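# Clamp the print's second long edge between wooden bars

## Task

Fix the remaining long edge of the print between a pair of the wooden bars, in addition to the edge already clamped, with the bars' magnets joined and the bars covering that edge from end to end.

## Robot and tools

Robot: two 6-joint arms, left_arm and right_arm, each ending in a two-finger gripper whose fingers can fold. Joint order in every row and every result list: shoulder pan, shoulder lift, elbow, wrist 1, wrist 2, wrist 3. Stated ranges in rad: shoulder pan -6.283 to 6.283, shoulder lift -6.283 to 6.283, elbow -3.142 to 3.142, wrists 1 to 3 each -6.283 to 6.283; the true end can differ by up to 0.010. Targets beyond an end are clipped there, and the result may print "joint sent to its limit".

Frames: the scene frame has its origin at table-top height halfway between the nominal bases, +z up, +x out over the table, left_arm on the +y side (image left/right does not follow the arm names). Calibrated bases in the scene frame: left_arm at (+0.021, +0.365, 0) m, quat_wxyz (+1.000, 0, 0, 0); right_arm at (+0.066, -0.454, 0) m, quat_wxyz (+1.000, 0, 0, +0.010). Each hand's end_effector_position (m), quat and velocities are printed in that arm's own base frame, and may be a few cm off. Fixed cameras and the table use the scene frame. The gripper's fingers point along its +z and open and close along its y; end_effector_position is the point between closed pads, with fingertips about 33 mm further out (9 mm when wide open).

The row: every command is one row of 18 numbers covering both arms, even if only one moves: left_arm's 6 absolute joint target angles (rad), then its gripper position, force_limit, speed; then the same 9 for right_arm. The three gripper numbers each lie in [-1, 1]. position: +1 is fully open (140 mm), pads meet near -0.8, -1 means close until blocked. force_limit sets squeeze (roughly 14 N at -1, 40 N at 0, 58 N at +1 for a slow close); a faster close grips harder. speed: about 30 mm/s at -1, 140 at 0, 250 at +1. To leave a gripper alone, repeat the three numbers you last sent for it. Grip within the fingertip quarter of the pads; deeper grips let fingers fold and can slip. Pressing fingertips straight into a surface folds them too.

Tools:
- execute_actions(actions, cameras): actions is a list of actions; each action is up to 15 rows, one per 1/30 s step, the last row held for the rest of its 15 steps. An empty list just reports state and images.
- move(target, speed, blend, stop_force, zero, blocking, cameras): target is one row or a list of up to 15 rows (absolute joint angles plus gripper numbers). All joints move together, so hands follow curves, with no obstacle avoidance. speed is the top rate of the joint with the longest way to go, 0.01 to 3.14 rad/s, default 0.5 (use much slower for contact). blend, in rad, rounds corners between listed targets. stop_force, 3 to 120 N, ends an arm's path when its wrist sensor feels that much push against its motion; omit it when backing off something the gripper presses on. zero (true by default) re-zeroes the sensor first. blocking=false returns early and lets you replace the move; it cannot be combined with stop_force. The result adds a "move:" line: done, off_target (resting over 0.01 rad from target), moving, held, or fault, plus limits=held if steps were withheld. Neither done nor off_target tells you about contact.
- wait(seconds 0 to 10): lets the scene run while arms hold their last command.
- stop(): brakes a running move; fingers keep going.
- zoom_image(camera, region [x0, y0, x1, y1] in pixels, at most 504 by 504): closer look at that camera's latest image.
- zero_wrist_force(arm): subtracts the current wrist reading from later ones.
- finished_scene(scene): the current scene's number; call it only once the bars stay clamped with the robot let go.

Results: Joint positions, Joint velocities ("within noise" when still), Joint targets (what joints are being driven to now; resend these to hold still), Joint torques (total drive output, offset and noisy), Tool commands, gripper position_measured in counts (3 fully open, about 75 = 100 mm, 139 = 60 mm, 200 = 20 mm, 230 pads together), and object_status: 0 moving, 1 blocked while opening, 2 blocked while closing (a grip), 3 reached the command or pads met. Wrist force and Wrist torque are along the end effector's x y z axes, plus the peak since last shown. "joint command not followed" means the clearance check between arms held back targets. Cameras: cam_head_left, cam_head_right, cam_high, cam_low, cam_left_wrist, cam_right_wrist, each 896x504.

Motion limits: per step a joint target stays within 0.651 rad of its measured angle, and a target putting the gripper over 150 mm (or 70 mm in quick-response episodes) from where it is gets scaled back, so big moves take several actions. Commands lag by roughly 0.09 or 0.17 to 0.21 s.

Avoid: dropping parts, releasing moving parts, slamming or hard pushes, and anything leaving the table (that fails the task). An arm halts for 10 s if contact torque hits its joint limit (shoulders and elbow 135 N m; wrist 1 14.8, wrist 2 15.7, wrist 3 16.1) or outside force nears 150 N; the arms are stiff, so aiming even slightly beyond a firm contact can trigger this. Do not let the arms or grippers collide or squeeze each other's fingers. Avoid heavy twist on the gripper. Motors heat when holding loads or reaching far; MOTOR HOT appears at 70 °C and at 85 °C the arm is braked for 30 to 60 s. Loose objects may occasionally be nudged by outside pushes.

Each tool is called after "Call:" as name(argument=value, ...), one argument or row to a line, values as JSON.

## Session

Call:
execute_actions(
  actions=[],
)

Scene clock: 0.00 s.
left_arm: end_effector_position=(+0.1440, -0.0083, +0.3857) position_measured=3 object_status=3 end_effector_quat_wxyz=(+0.682, +0.010, -0.713, -0.164) | right_arm: end_effector_position=(+0.5981, -0.1114, +0.2027) position_measured=3 object_status=3 end_effector_quat_wxyz=(-0.038, +0.723, +0.240, +0.646)
Joint positions: left_arm=[-0.468 -1.449 1.691 -0.259 -1.817 -0.255] | right_arm=[-0.977 -1.131 2.391 -3.749 -0.269 2.245]
Joint velocities: within noise
Joint torques (N m): no reading
Motor temperatures (°C): left_arm=[32 29 31 42 42 37] | right_arm=[31 37 34 41 38 39]
Wrist force (N): no reading
Wrist torque (N m): no reading
Wrist force, peak (N): no reading
Joint targets: left_arm=[-0.468 -1.449 1.691 -0.259 -1.817 -0.255] | right_arm=[-0.977 -1.131 2.391 -3.749 -0.269 2.245]
Tool commands: left_gripper/position=+1.0 left_gripper/force_limit=+1.0 left_gripper/speed=+1.0 right_gripper/position=+1.0 right_gripper/force_limit=+1.0 right_gripper/speed=+1.0

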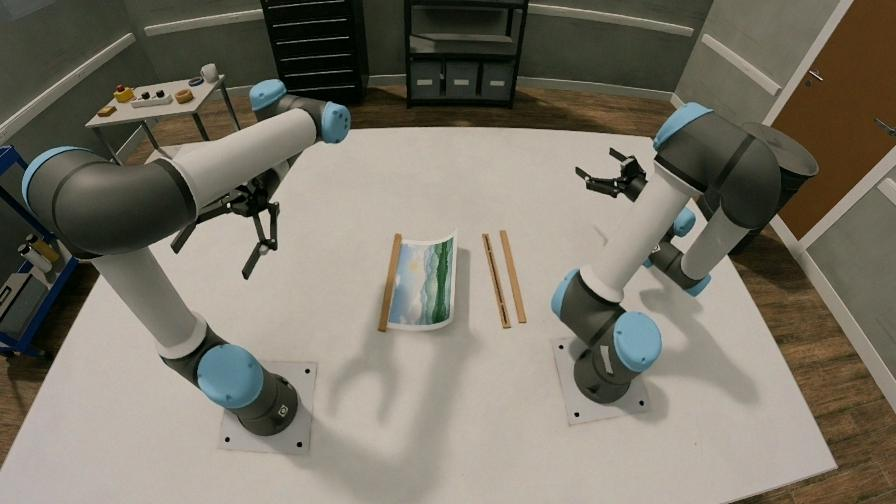

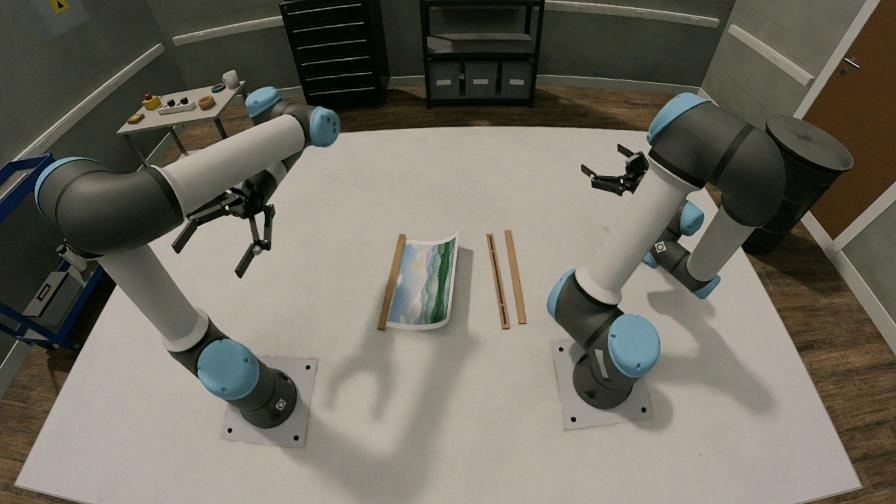

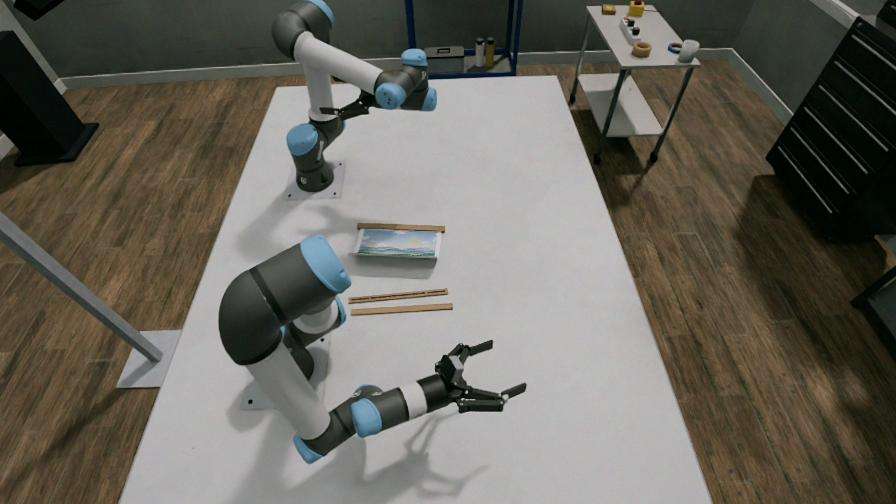

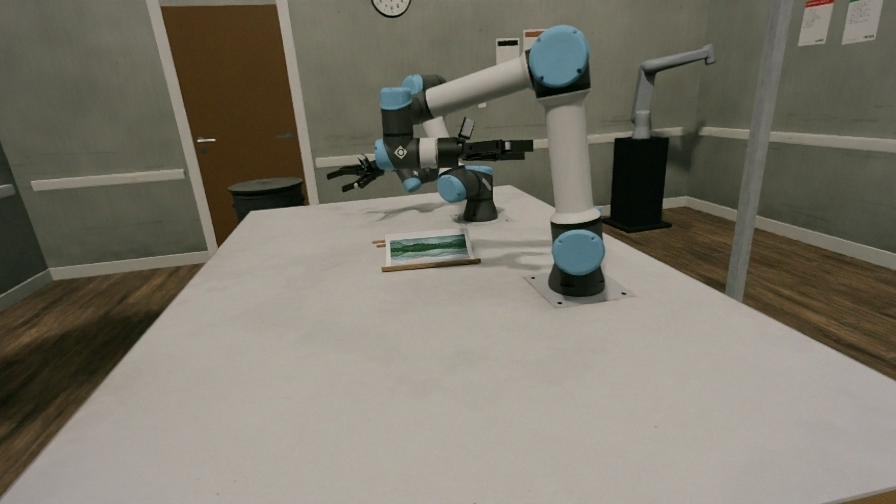

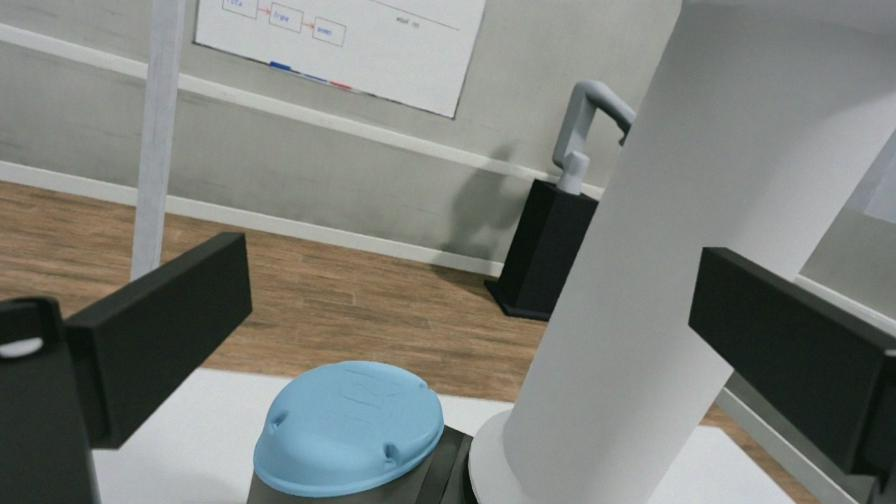

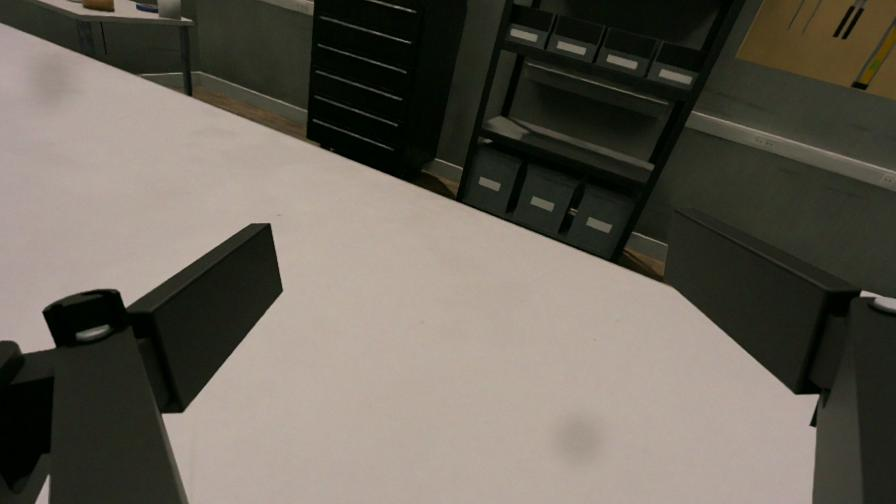

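Call:
zoom_image(
  camera="cam_head_left",
  region=[360, 210, 560, 350],
)

Call:
zoom_image(
  camera="cam_high",
  region=[330, 200, 480, 330],
)

Call:
zoom_image(
  camera="cam_low",
  region=[350, 200, 510, 290],
)

Scaled by 2.520 from the camera's 896x504 image, which has a finer 1280x720 frame.

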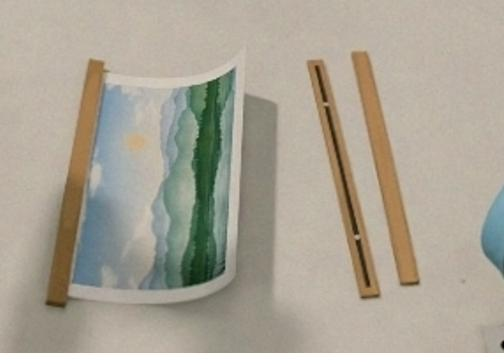

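Scaled by 3.360 from the camera's 896x504 image, which has a finer 1280x720 frame.

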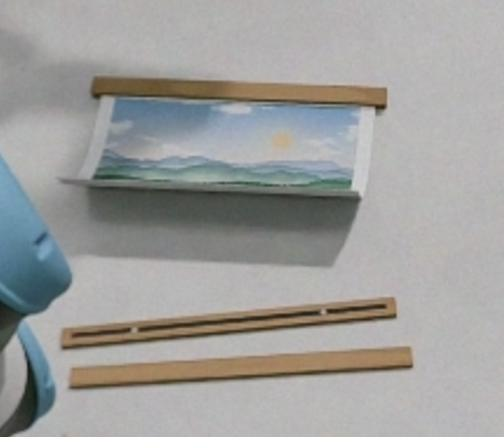

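Scaled by 3.150 from the camera's 896x504 image, which has a finer 1280x720 frame.

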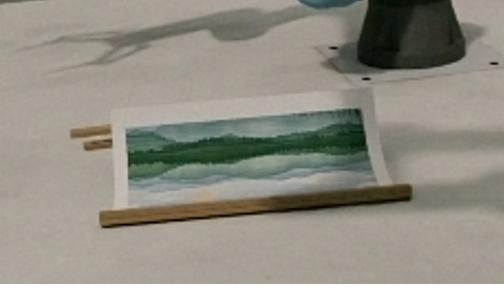

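Call:
move(
  target=[-0.468,-1.449,1.691,-0.259,-1.817,-0.255,1,1,1,0.268,-1.764,1.684,-1.491,-1.571,3.41,1,1,1],
  speed=0.8,
)

Scene clock: 12.30 s.
left_arm: end_effector_position=(+0.1441, -0.0084, +0.3855) position_measured=3 object_status=3 end_effector_quat_wxyz=(+0.682, +0.010, -0.713, -0.164) | right_arm: end_effector_position=(+0.3593, +0.2369, +0.2999) position_measured=3 object_status=3 end_effector_quat_wxyz=(+0.000, +1.000, +0.000, +0.000)
Joint positions: left_arm=[-0.468 -1.449 1.691 -0.259 -1.817 -0.255] | right_arm=[0.268 -1.764 1.684 -1.491 -1.571 3.41]
Joint velocities: within noise
Joint torques (N m): left_arm=[11.24 -14.24 -27.86 -0.48 -2 -1.15] | right_arm=[-1.72 -11.09 -20.09 -1.28 -0.2 1.2]
Motor temperatures (°C): left_arm=[32 29 31 42 42 37] | right_arm=[31 37 34 41 38 39]
Wrist force (N): left_arm=[-0.4 -0.2 0.1] | right_arm=[1.3 -0.2 2.0]
Wrist torque (N m): left_arm=[-0.05 0.09 0.01] | right_arm=[-0.20 -0.29 0.26]
Wrist force, peak (N): left_arm=[-0.4 0.5 0.2] | right_arm=[1.8 0.2 2.0]
Joint targets: left_arm=[-0.468 -1.449 1.691 -0.259 -1.817 -0.255] | right_arm=[0.268 -1.764 1.684 -1.491 -1.571 3.410]
move: done
camera_calibration:
cam_left_wrist: T_world_to_cam=[[0.197638, 0.944916, 0.260907, -0.109478], [0.345394, 0.181964, -0.920648, 0.318661], [-0.917411, 0.27207, -0.290405, 0.393019], [0, 0, 0, 1]] pos_world=[0.272133, -0.0614663, 0.436072]
cam_right_wrist: T_world_to_cam=[[-0.0359667, -0.999319, 0.00818946, 0.256243], [-0.931415, 0.0364904, 0.362125, 0.223047], [-0.362178, 0.00539666, -0.932094, 0.551952], [0, 0, 0, 1]] pos_world=[0.41687, 0.244951, 0.431601]

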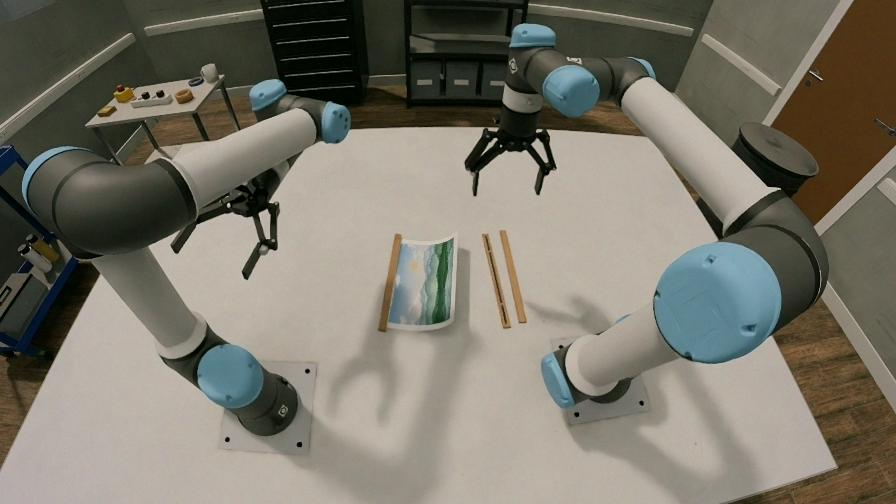

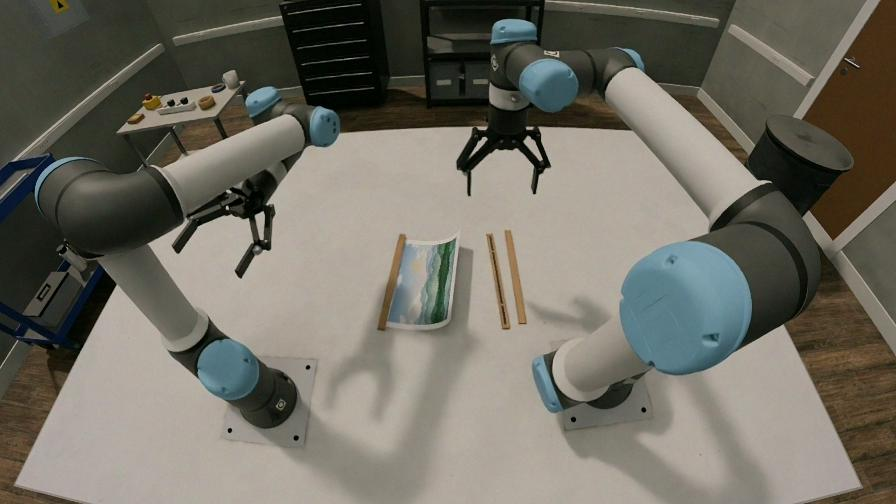

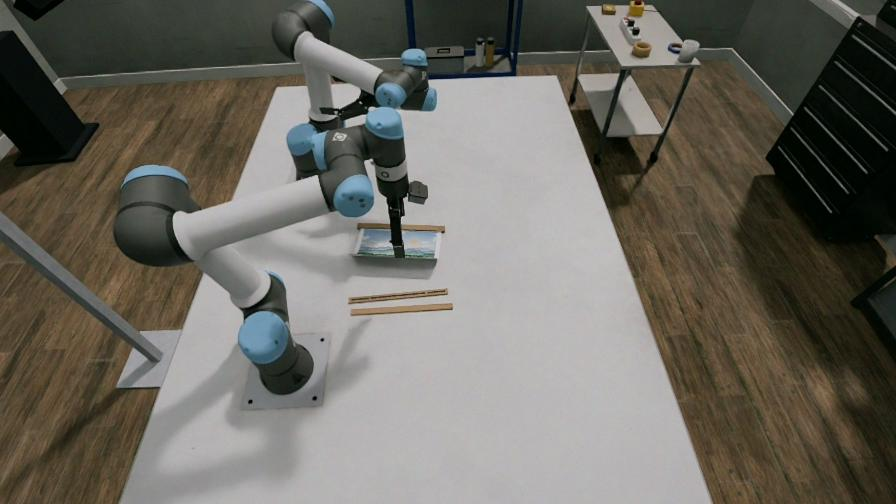

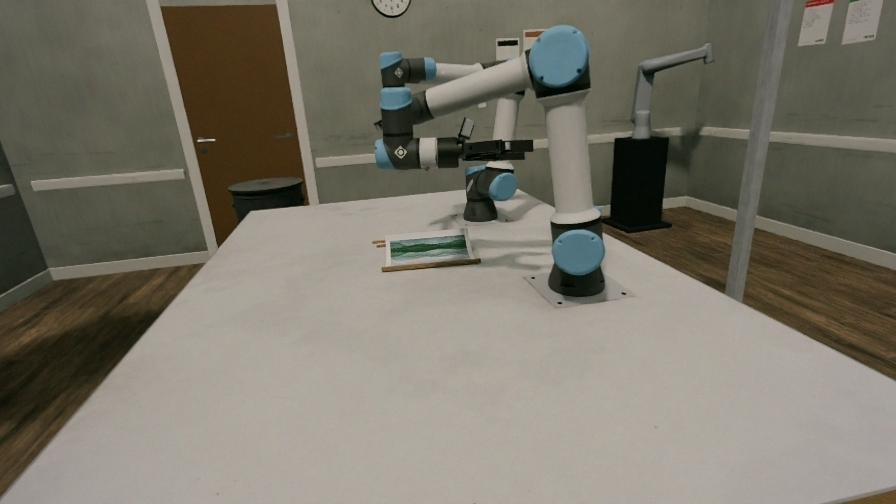

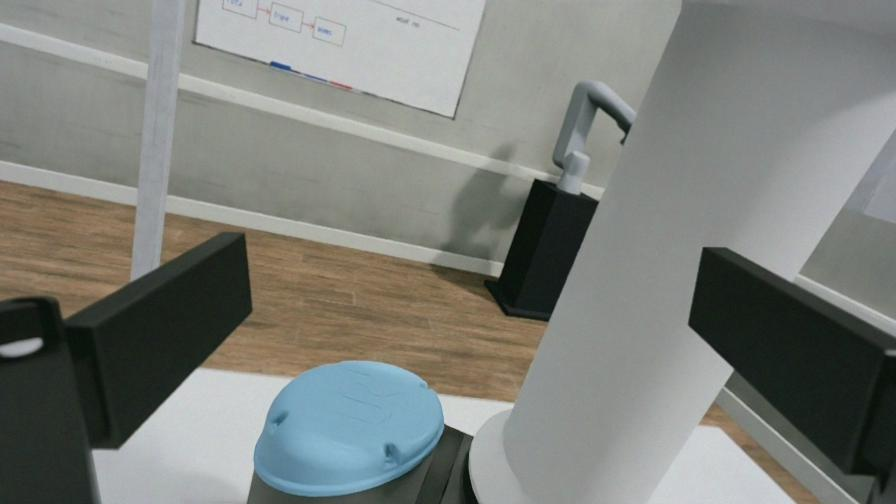

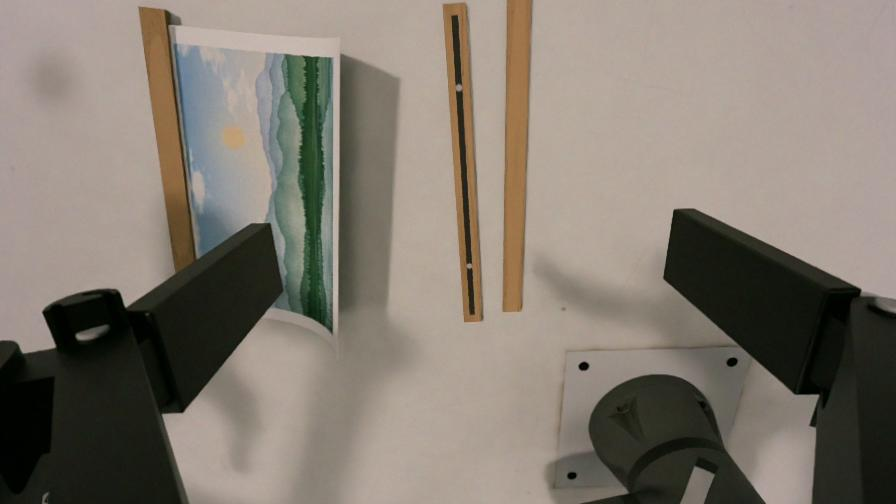

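Call:
zoom_image(
  camera="cam_right_wrist",
  region=[140, 0, 500, 400],
)

Call:
zoom_image(
  camera="cam_low",
  region=[360, 215, 500, 285],
)

Scaled by 1.260 from the camera's 896x504 image, which has a finer 1280x720 frame.

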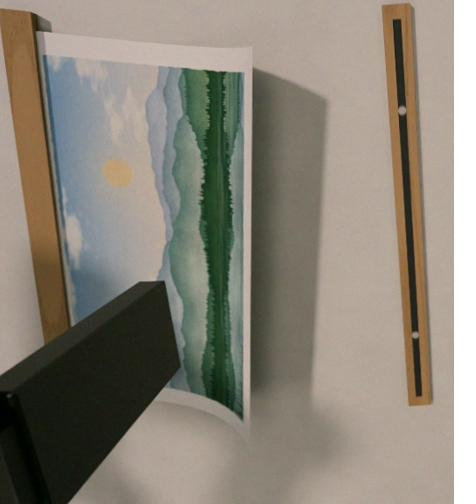

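Scaled by 3.600 from the camera's 896x504 image, which has a finer 1280x720 frame.

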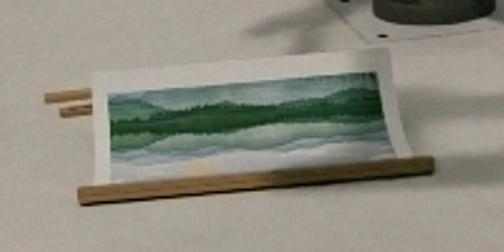

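Call:
move(
  target=[-0.468,-1.449,1.691,-0.259,-1.817,-0.255,1,1,1,-0.1135,-2.056,1.870,-1.385,-1.571,3.028,1,1,1],
  speed=0.8,
  cameras=["cam_right_wrist"],
)

Call:
zoom_image(
  camera="cam_right_wrist",
  region=[0, 0, 400, 400],
)

Scene clock: 20.77 s.
left_arm: end_effector_position=(+0.1441, -0.0084, +0.3855) position_measured=3 object_status=3 end_effector_quat_wxyz=(+0.682, +0.010, -0.713, -0.164) | right_arm: end_effector_position=(+0.3002, +0.0999, +0.2999) position_measured=3 object_status=3 end_effector_quat_wxyz=(+0.000, +1.000, +0.000, +0.000)
Joint positions: left_arm=[-0.468 -1.449 1.691 -0.259 -1.817 -0.255] | right_arm=[-0.113 -2.056 1.87 -1.385 -1.571 3.028]
Joint velocities: within noise
Joint torques (N m): left_arm=[9.8 -18.62 -15.1 0.64 -0.78 -0.82] | right_arm=[-10.36 -10.45 -28.28 -5.42 -1.74 -1.11]
Motor temperatures (°C): left_arm=[32 29 31 42 42 37] | right_arm=[30 37 34 41 38 39]
Wrist force (N): left_arm=[0.1 0.1 0.0] | right_arm=[1.1 0.1 1.8]
Wrist torque (N m): left_arm=[0.03 -0.01 0.01] | right_arm=[-0.16 -0.23 0.28]
Wrist force, peak (N): left_arm=[-0.6 0.1 0.2] | right_arm=[1.6 -4.0 2.1]
Joint targets: left_arm=[-0.468 -1.449 1.691 -0.259 -1.817 -0.255] | right_arm=[-0.114 -2.056 1.870 -1.385 -1.571 3.028]
move: done
camera_calibration:
cam_right_wrist: T_world_to_cam=[[-0.0356343, -0.999329, 0.00850841, 0.11716], [-0.931267, 0.0362939, 0.362526, 0.172916], [-0.362591, 0.00499474, -0.931935, 0.531349], [0, 0, 0, 1]] pos_world=[0.357868, 0.108151, 0.431499]
Images, in order (width x height): cam_right_wrist 896x504.

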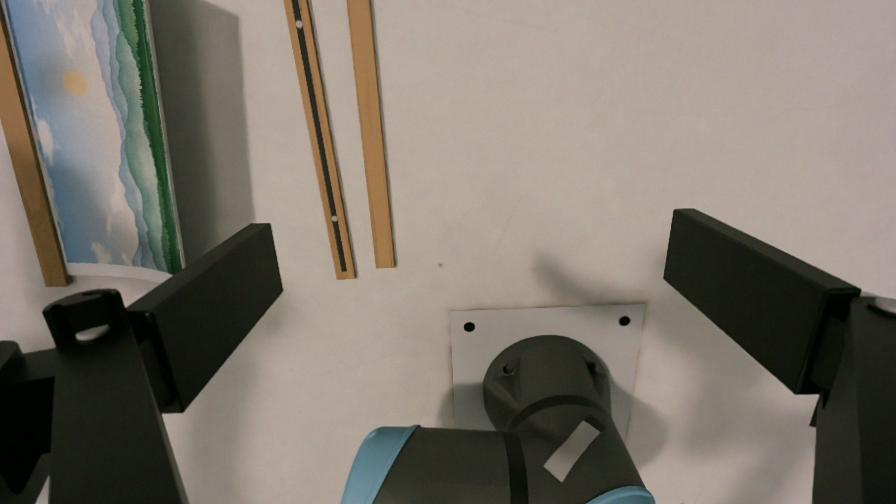

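Scaled by 1.260 from the camera's 896x504 image, which has a finer 1280x720 frame.

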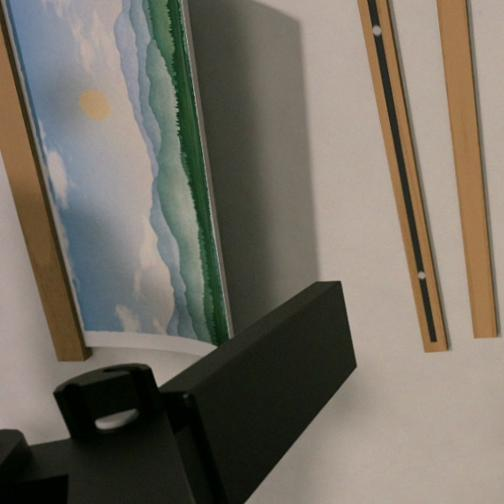

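Call:
move(
  target=[-0.468,-1.449,1.691,-0.259,-1.817,-0.255,1,1,1,-0.1135,-1.952,2.446,-2.065,-1.571,3.028,-1,-1,0],
  speed=0.8,
  cameras=["cam_right_wrist"],
)

Call:
move(
  target=[-0.468,-1.449,1.691,-0.259,-1.817,-0.255,1,1,1,-0.1135,-1.881,2.5113,-2.201,-1.571,3.028,-1,-1,0],
  speed=0.03,
  stop_force=5,
  cameras=[],
)

Scene clock: 30.10 s.
left_arm: end_effector_position=(+0.1441, -0.0084, +0.3855) position_measured=3 object_status=3 end_effector_quat_wxyz=(+0.682, +0.010, -0.713, -0.164) | right_arm: end_effector_position=(+0.3002, +0.0999, +0.0600) position_measured=233 object_status=3 end_effector_quat_wxyz=(+0.000, +1.000, +0.000, +0.000)
Joint positions: left_arm=[-0.468 -1.449 1.691 -0.259 -1.817 -0.255] | right_arm=[-0.114 -1.952 2.446 -2.065 -1.571 3.028]
Joint velocities: within noise
Joint torques (N m): left_arm=[7.92 -23.21 -12.27 1.81 0.49 -0.27] | right_arm=[-11.94 -13.91 -15.33 -3.58 -1.69 -0.8]
Motor temperatures (°C): left_arm=[32 29 31 42 42 37] | right_arm=[30 37 34 41 38 39]
Wrist force (N): left_arm=[-0.2 -0.2 0.1] | right_arm=[1.3 0.1 2.0]
Wrist torque (N m): left_arm=[-0.04 0.05 0.01] | right_arm=[-0.15 -0.30 0.27]
Wrist force, peak (N): left_arm=[-0.6 -0.5 0.4] | right_arm=[0.6 0.1 4.2]
Joint targets: left_arm=[-0.468 -1.449 1.691 -0.259 -1.817 -0.255] | right_arm=[-0.113 -1.952 2.446 -2.065 -1.571 3.028]
move: done
camera_calibration:
cam_right_wrist: T_world_to_cam=[[-0.0356322, -0.999329, 0.00851175, 0.119099], [-0.931233, 0.0362927, 0.362613, 0.259824], [-0.362679, 0.00499426, -0.931901, 0.307896], [0, 0, 0, 1]] pos_world=[0.357868, 0.108051, 0.191699]
Images, in order (width x height): cam_right_wrist 896x504.

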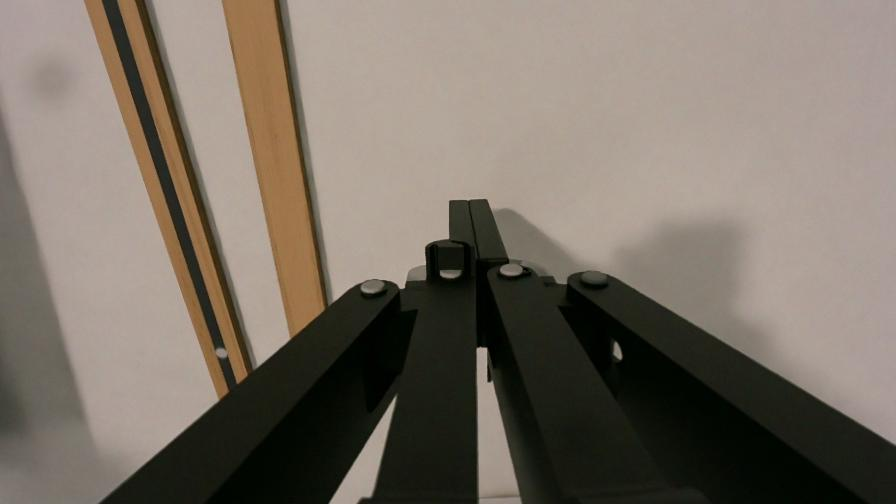

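Scene clock: 34.37 s.
left_arm: end_effector_position=(+0.1441, -0.0084, +0.3855) position_measured=3 object_status=3 end_effector_quat_wxyz=(+0.682, +0.010, -0.713, -0.164) | right_arm: end_effector_position=(+0.3006, +0.0998, +0.0349) position_measured=233 object_status=3 end_effector_quat_wxyz=(+0.000, +1.000, +0.000, +0.000)
Joint positions: left_arm=[-0.468 -1.449 1.691 -0.259 -1.817 -0.255] | right_arm=[-0.114 -1.902 2.492 -2.161 -1.571 3.028]
Joint velocities: within noise
Joint torques (N m): left_arm=[6.6 -25.34 -12.95 2.43 1.15 -0.12] | right_arm=[-11.98 -13.86 -29.63 -0.2 -1.91 -0.91]
Motor temperatures (°C): left_arm=[32 29 31 42 42 37] | right_arm=[30 37 34 41 38 39]
Wrist force (N): left_arm=[0.1 -0.3 0.2] | right_arm=[-1.1 -0.3 -4.0]
Wrist torque (N m): left_arm=[-0.05 -0.03 0.01] | right_arm=[-0.06 -0.37 0.27]
Wrist force, peak (N): left_arm=[-0.4 0.2 0.4] | right_arm=[-12.9 -0.5 -34.5]
Joint targets: left_arm=[-0.468 -1.449 1.691 -0.259 -1.817 -0.255] | right_arm=[-0.114 -1.902 2.492 -2.161 -1.571 3.028]
move: contact (right_arm); right_arm: the wrist 1 is farthest, 0.040 rad from its target
No camera images: "cameras" was empty.

Call:
move(
  target=[
    [-0.468,-1.449,1.691,-0.259,-1.817,-0.255,1,1,1,-0.1135,-1.952,2.446,-2.065,-1.571,3.028,-1,-1,0],
    [-0.468,-1.449,1.691,-0.259,-1.817,-0.255,1,1,1,0.2727,-1.7986,2.151,-1.9232,-1.571,3.378,-0.286,-1,0],
  ],
  speed=0.6,
  cameras=["cam_right_wrist"],
)

Scene clock: 39.80 s.
left_arm: end_effector_position=(+0.1441, -0.0084, +0.3855) position_measured=3 object_status=3 end_effector_quat_wxyz=(+0.682, +0.010, -0.713, -0.164) | right_arm: end_effector_position=(+0.3222, +0.2285, +0.1300) position_measured=165 object_status=0 end_effector_quat_wxyz=(+0.000, +1.000, +0.018, +0.000)
Joint positions: left_arm=[-0.468 -1.449 1.691 -0.259 -1.817 -0.255] | right_arm=[0.273 -1.799 2.151 -1.923 -1.571 3.378]
Joint velocities: within noise
Joint torques (N m): left_arm=[5.55 -28.36 -14.24 3.16 1.22 0.36] | right_arm=[14.78 -20.84 -32.11 -4.78 -1.88 1.33]
Motor temperatures (°C): left_arm=[32 29 31 42 42 37] | right_arm=[30 37 34 41 38 39]
Wrist force (N): left_arm=[-0.4 0.0 0.3] | right_arm=[1.9 0.2 1.9]
Wrist torque (N m): left_arm=[-0.01 0.08 0.01] | right_arm=[-0.13 -0.43 0.26]
Wrist force, peak (N): left_arm=[-0.5 0.4 0.1] | right_arm=[-0.9 0.0 -4.1]
Joint targets: left_arm=[-0.468 -1.449 1.691 -0.259 -1.817 -0.255] | right_arm=[0.273 -1.799 2.151 -1.923 -1.571 3.378]
move: done
camera_calibration:
cam_right_wrist: T_world_to_cam=[[0.000566364, -0.999964, 0.00851545, 0.236234], [-0.93195, 0.00255978, 0.362577, 0.258183], [-0.362586, -0.00814133, -0.931915, 0.383428], [0, 0, 0, 1]] pos_world=[0.379506, 0.238686, 0.261699]
Images, in order (width x height): cam_right_wrist 896x504.

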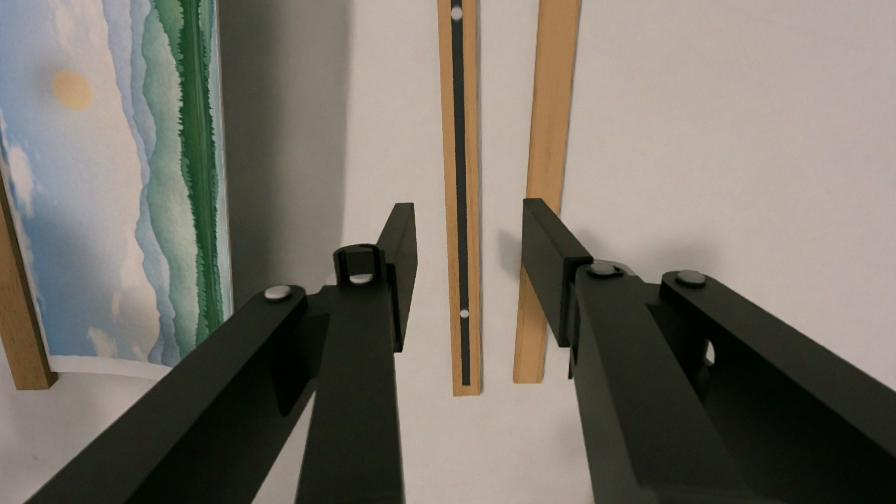

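Call:
move(
  target=[-0.468,-1.449,1.691,-0.259,-1.817,-0.255,1,1,1,0.2727,-1.6632,2.3173,-2.2249,-1.571,3.378,-0.337,-1,0],
  speed=0.12,
  stop_force=6,
  cameras=["cam_right_wrist"],
)

Scene clock: 44.17 s.
left_arm: end_effector_position=(+0.1441, -0.0084, +0.3855) position_measured=3 object_status=3 end_effector_quat_wxyz=(+0.682, +0.010, -0.713, -0.164) | right_arm: end_effector_position=(+0.3221, +0.2284, +0.0359) position_measured=171 object_status=3 end_effector_quat_wxyz=(+0.000, +1.000, +0.018, +0.000)
Joint positions: left_arm=[-0.468 -1.449 1.691 -0.259 -1.817 -0.255] | right_arm=[0.273 -1.663 2.317 -2.225 -1.571 3.378]
Joint velocities: within noise
Joint torques (N m): left_arm=[5.24 -30.01 -14.13 3.62 1.24 0.48] | right_arm=[9.02 -23.02 -28.94 0.19 -1.62 0.8]
Motor temperatures (°C): left_arm=[32 29 31 42 42 37] | right_arm=[30 37 34 41 38 39]
Wrist force (N): left_arm=[0.1 0.1 0.1] | right_arm=[1.7 0.2 2.1]
Wrist torque (N m): left_arm=[0.02 -0.01 0.00] | right_arm=[-0.13 -0.37 0.28]
Wrist force, peak (N): left_arm=[-0.3 0.5 0.2] | right_arm=[1.9 0.4 2.5]
Joint targets: left_arm=[-0.468 -1.449 1.691 -0.259 -1.817 -0.255] | right_arm=[0.273 -1.663 2.317 -2.225 -1.571 3.378]
move: done
camera_calibration:
cam_right_wrist: T_world_to_cam=[[0.000566364, -0.999964, 0.00851545, 0.237036], [-0.93195, 0.00255978, 0.362577, 0.292209], [-0.362586, -0.00814133, -0.931915, 0.295698], [0, 0, 0, 1]] pos_world=[0.379406, 0.238686, 0.167599]
Images, in order (width x height): cam_right_wrist 896x504.

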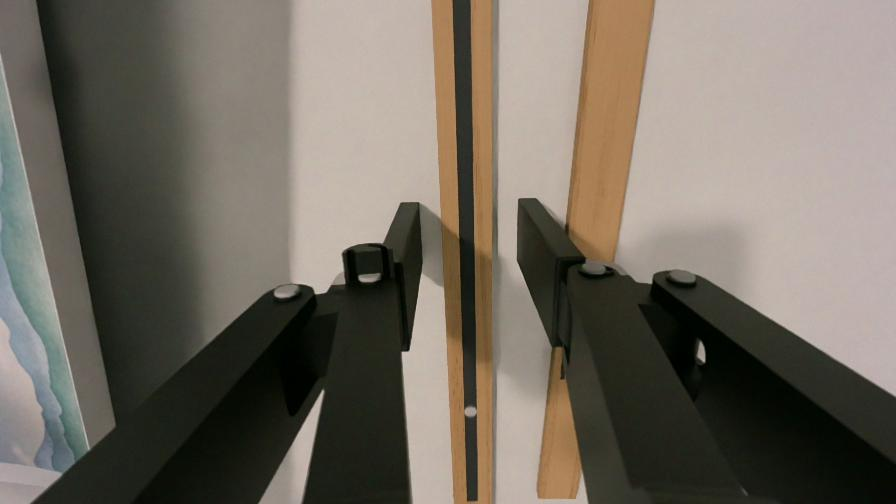

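Call:
move(
  target=[-0.468,-1.449,1.691,-0.259,-1.817,-0.255,1,1,1,0.2727,-1.6632,2.3173,-2.2249,-1.571,3.378,-1,-0.5,-1],
  cameras=["cam_right_wrist"],
)

Call:
move(
  target=[
    [-0.468,-1.449,1.691,-0.259,-1.817,-0.255,1,1,1,0.2727,-1.7304,2.2537,-2.0941,-1.571,3.378,-1,-0.5,-1],
    [-0.468,-1.449,1.691,-0.259,-1.817,-0.255,1,1,1,0.4592,-1.6582,2.1929,-2.1055,-1.571,3.740,-1,-0.5,-1],
  ],
  speed=[0.12,0.25],
)

Scene clock: 46.33 s.
left_arm: end_effector_position=(+0.1441, -0.0084, +0.3855) position_measured=3 object_status=3 end_effector_quat_wxyz=(+0.682, +0.010, -0.713, -0.164) | right_arm: end_effector_position=(+0.3221, +0.2284, +0.0359) position_measured=201 object_status=0 end_effector_quat_wxyz=(+0.000, +1.000, +0.018, +0.000)
Joint positions: left_arm=[-0.468 -1.449 1.691 -0.259 -1.817 -0.255] | right_arm=[0.273 -1.663 2.317 -2.225 -1.571 3.378]
Joint velocities: within noise
Joint torques (N m): left_arm=[4.34 -30.91 -13.45 3.96 1.18 0.6] | right_arm=[5.24 -21.26 -24.97 -0.15 -1.54 0.86]
Motor temperatures (°C): left_arm=[32 29 31 42 42 37] | right_arm=[30 37 34 41 38 39]
Wrist force (N): left_arm=[0.2 0.0 0.1] | right_arm=[-0.3 0.7 -3.9]
Wrist torque (N m): left_arm=[0.00 -0.04 0.00] | right_arm=[-0.17 -0.49 0.26]
Wrist force, peak (N): left_arm=[-0.5 0.3 0.1] | right_arm=[-0.3 1.0 -4.3]
Joint targets: left_arm=[-0.468 -1.449 1.691 -0.259 -1.817 -0.255] | right_arm=[0.273 -1.663 2.317 -2.225 -1.571 3.378]
move: done
camera_calibration:
cam_right_wrist: T_world_to_cam=[[0.000566364, -0.999964, 0.00851545, 0.237036], [-0.93195, 0.00255978, 0.362577, 0.292209], [-0.362586, -0.00814133, -0.931915, 0.295698], [0, 0, 0, 1]] pos_world=[0.379406, 0.238686, 0.167599]
Images, in order (width x height): cam_right_wrist 896x504.

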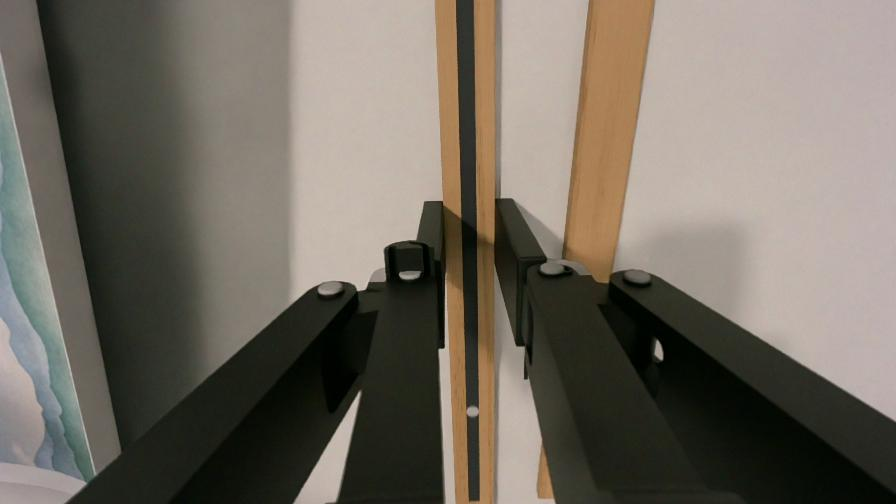

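Scene clock: 49.33 s.
left_arm: end_effector_position=(+0.1441, -0.0084, +0.3855) position_measured=3 object_status=3 end_effector_quat_wxyz=(+0.682, +0.010, -0.713, -0.164) | right_arm: end_effector_position=(+0.2996, +0.2968, +0.0749) position_measured=201 object_status=2 end_effector_quat_wxyz=(+0.000, +0.998, -0.069, +0.000)
Joint positions: left_arm=[-0.468 -1.449 1.691 -0.259 -1.817 -0.255] | right_arm=[0.459 -1.658 2.193 -2.106 -1.571 3.74]
Joint velocities: within noise
Joint torques (N m): left_arm=[4.31 -31.07 -14.94 4.29 1.24 0.72] | right_arm=[-12.77 -27 -14.35 -3.85 -1.41 0.65]
Motor temperatures (°C): left_arm=[32 29 31 42 42 37] | right_arm=[30 37 34 41 38 39]
Wrist force (N): left_arm=[-0.2 0.0 0.2] | right_arm=[1.9 0.5 2.2]
Wrist torque (N m): left_arm=[0.00 0.03 0.01] | right_arm=[-0.09 -0.41 0.28]
Wrist force, peak (N): left_arm=[-0.6 0.2 0.0] | right_arm=[-0.1 0.6 -3.4]
Joint targets: left_arm=[-0.468 -1.449 1.691 -0.259 -1.817 -0.255] | right_arm=[0.459 -1.658 2.193 -2.106 -1.571 3.740]
move: done
camera_calibration:
cam_left_wrist: T_world_to_cam=[[0.197638, 0.944916, 0.260907, -0.109478], [0.345394, 0.181964, -0.920648, 0.318661], [-0.917411, 0.27207, -0.290405, 0.393019], [0, 0, 0, 1]] pos_world=[0.272133, -0.0614663, 0.436072]
cam_right_wrist: T_world_to_cam=[[-0.173724, -0.984758, 0.00841435, 0.352801], [-0.917268, 0.164916, 0.362521, 0.2043], [-0.358383, 0.0552604, -0.931938, 0.304346], [0, 0, 0, 1]] pos_world=[0.357761, 0.296914, 0.206599]

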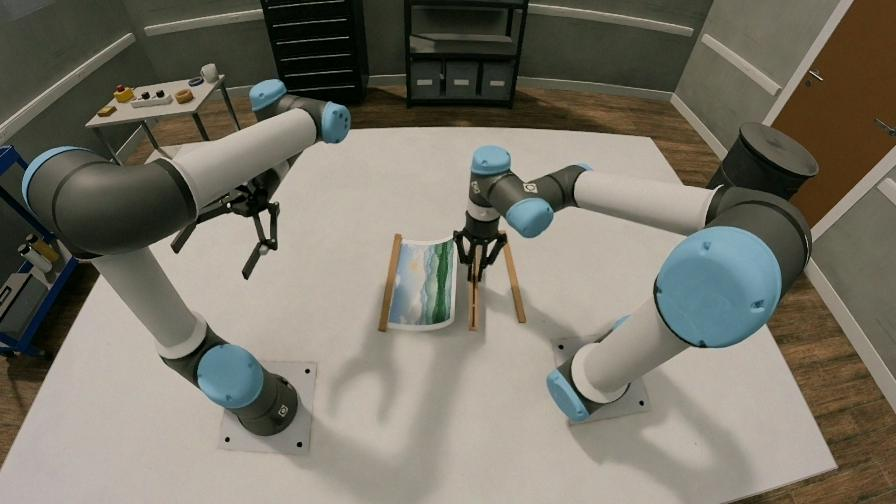

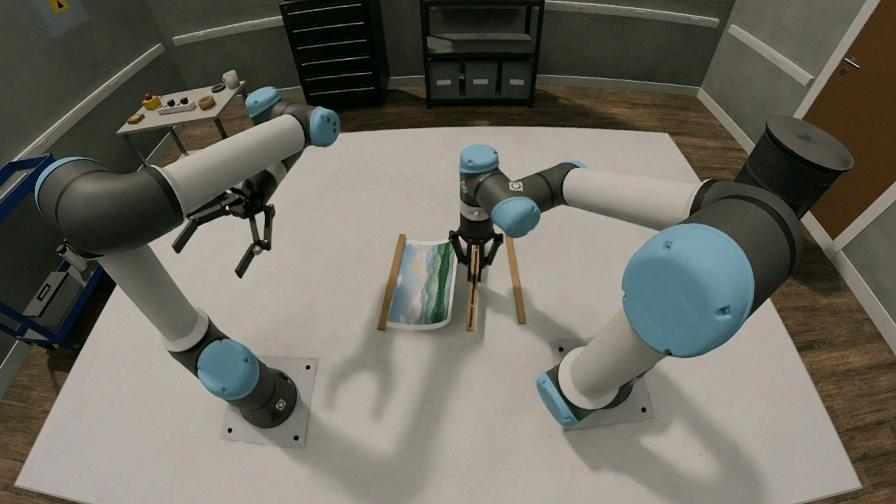

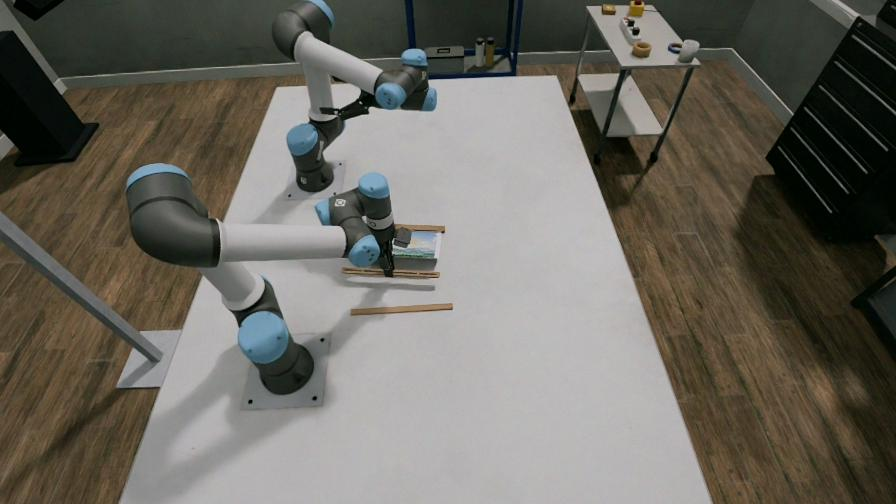

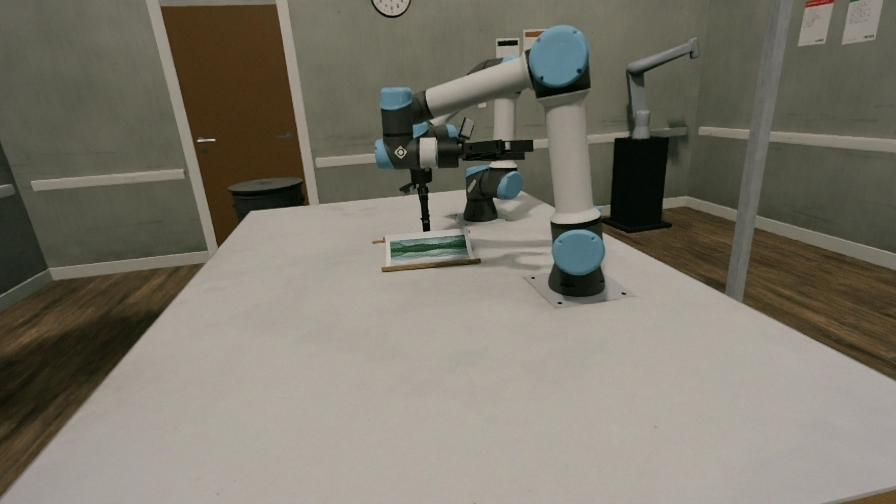

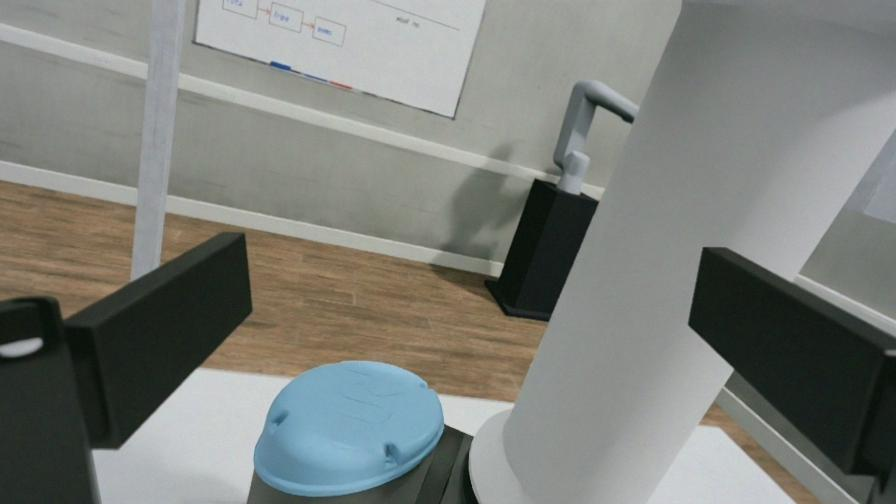

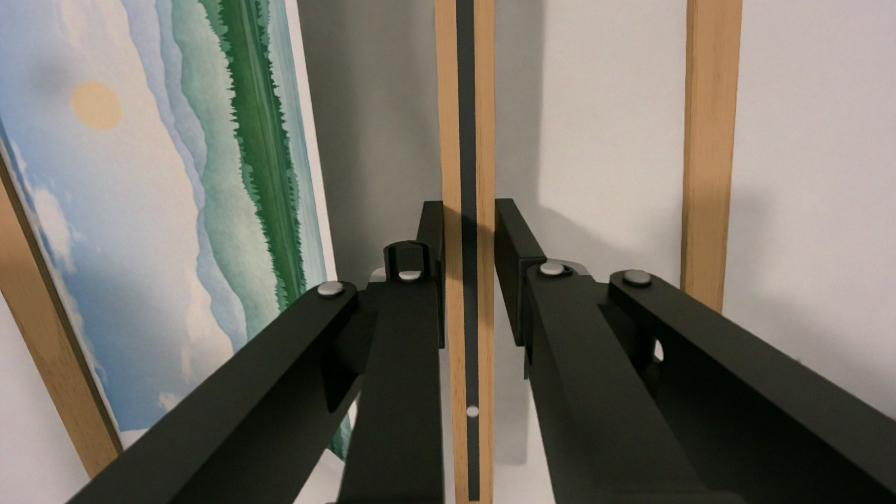

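Call:
move(
  target=[-0.468,-1.449,1.691,-0.259,-1.817,-0.255,1,1,1,0.4592,-1.5944,2.2522,-2.2286,-1.571,3.740,-1,-0.5,-1],
  speed=0.08,
  stop_force=5,
  cameras=[],
)

Call:
move(
  target=[
    [-0.468,-1.449,1.691,-0.259,-1.817,-0.255,1,1,1,0.4592,-1.5944,2.2522,-2.2286,-1.571,3.740,-0.4,-0.5,-1],
    [-0.468,-1.449,1.691,-0.259,-1.817,-0.255,1,1,1,0.4592,-1.6582,2.1929,-2.1055,-1.571,3.740,-0.4,-0.5,-1],
  ],
  speed=0.2,
  cameras=["cam_right_wrist"],
)

Scene clock: 54.00 s.
left_arm: end_effector_position=(+0.1441, -0.0084, +0.3855) position_measured=3 object_status=3 end_effector_quat_wxyz=(+0.682, +0.010, -0.713, -0.164) | right_arm: end_effector_position=(+0.2995, +0.2967, +0.0365) position_measured=201 object_status=2 end_effector_quat_wxyz=(+0.000, +0.998, -0.070, +0.000)
Joint positions: left_arm=[-0.468 -1.449 1.691 -0.259 -1.817 -0.255] | right_arm=[0.459 -1.594 2.252 -2.229 -1.571 3.74]
Joint velocities: within noise
Joint torques (N m): left_arm=[3.12 -31.09 -14.46 4.67 1.02 0.95] | right_arm=[-11.63 -27.42 -28.49 0 -1.17 0.89]
Motor temperatures (°C): left_arm=[32 29 31 42 42 37] | right_arm=[30 37 34 41 38 39]
Wrist force (N): left_arm=[0.0 0.1 0.1] | right_arm=[1.8 0.3 2.2]
Wrist torque (N m): left_arm=[0.02 -0.01 0.01] | right_arm=[-0.12 -0.40 0.27]
Wrist force, peak (N): left_arm=[-0.5 -0.5 0.3] | right_arm=[2.0 0.3 2.8]
Joint targets: left_arm=[-0.468 -1.449 1.691 -0.259 -1.817 -0.255] | right_arm=[0.459 -1.594 2.252 -2.229 -1.571 3.740]
move: done
No camera images: "cameras" was empty.

Scene clock: 55.77 s.
left_arm: end_effector_position=(+0.1441, -0.0084, +0.3855) position_measured=3 object_status=3 end_effector_quat_wxyz=(+0.682, +0.010, -0.713, -0.164) | right_arm: end_effector_position=(+0.2996, +0.2968, +0.0750) position_measured=179 object_status=3 end_effector_quat_wxyz=(+0.000, +0.998, -0.070, +0.000)
Joint positions: left_arm=[-0.468 -1.449 1.691 -0.259 -1.817 -0.255] | right_arm=[0.459 -1.658 2.193 -2.106 -1.571 3.74]
Joint velocities: within noise
Joint torques (N m): left_arm=[3.12 -31.22 -14.54 4.61 1.11 1.09] | right_arm=[-11.48 -8.73 -16 -5 -1.01 0.92]
Motor temperatures (°C): left_arm=[32 29 31 42 42 37] | right_arm=[30 37 34 41 38 39]
Wrist force (N): left_arm=[-0.2 0.2 0.1] | right_arm=[1.9 0.4 1.8]
Wrist torque (N m): left_arm=[0.04 0.04 0.00] | right_arm=[-0.12 -0.41 0.28]
Wrist force, peak (N): left_arm=[-0.4 -0.2 0.0] | right_arm=[1.9 0.4 2.9]
Joint targets: left_arm=[-0.468 -1.449 1.691 -0.259 -1.817 -0.255] | right_arm=[0.459 -1.658 2.193 -2.106 -1.571 3.740]
move: done
camera_calibration:
cam_right_wrist: T_world_to_cam=[[-0.174078, -0.984697, 0.00830093, 0.352833], [-0.917283, 0.165215, 0.362347, 0.204234], [-0.358174, 0.0554625, -0.932006, 0.304325], [0, 0, 0, 1]] pos_world=[0.357762, 0.296812, 0.2067]
Images, in order (width x height): cam_right_wrist 896x504.

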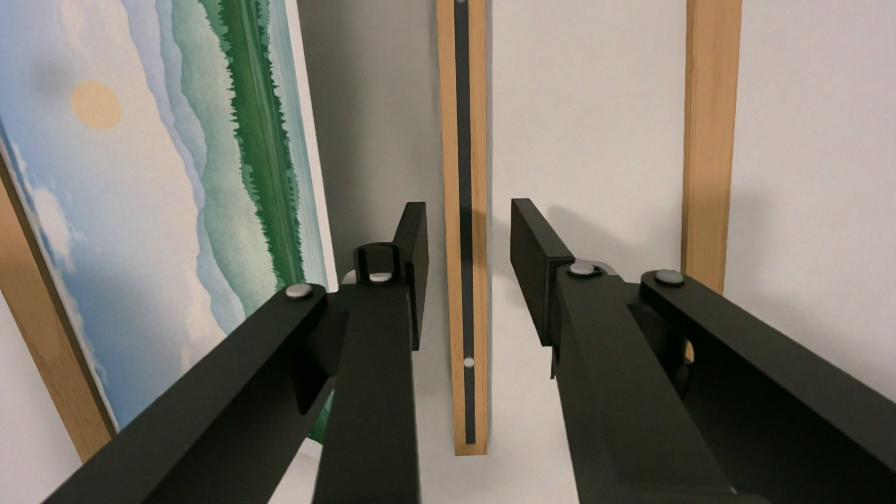

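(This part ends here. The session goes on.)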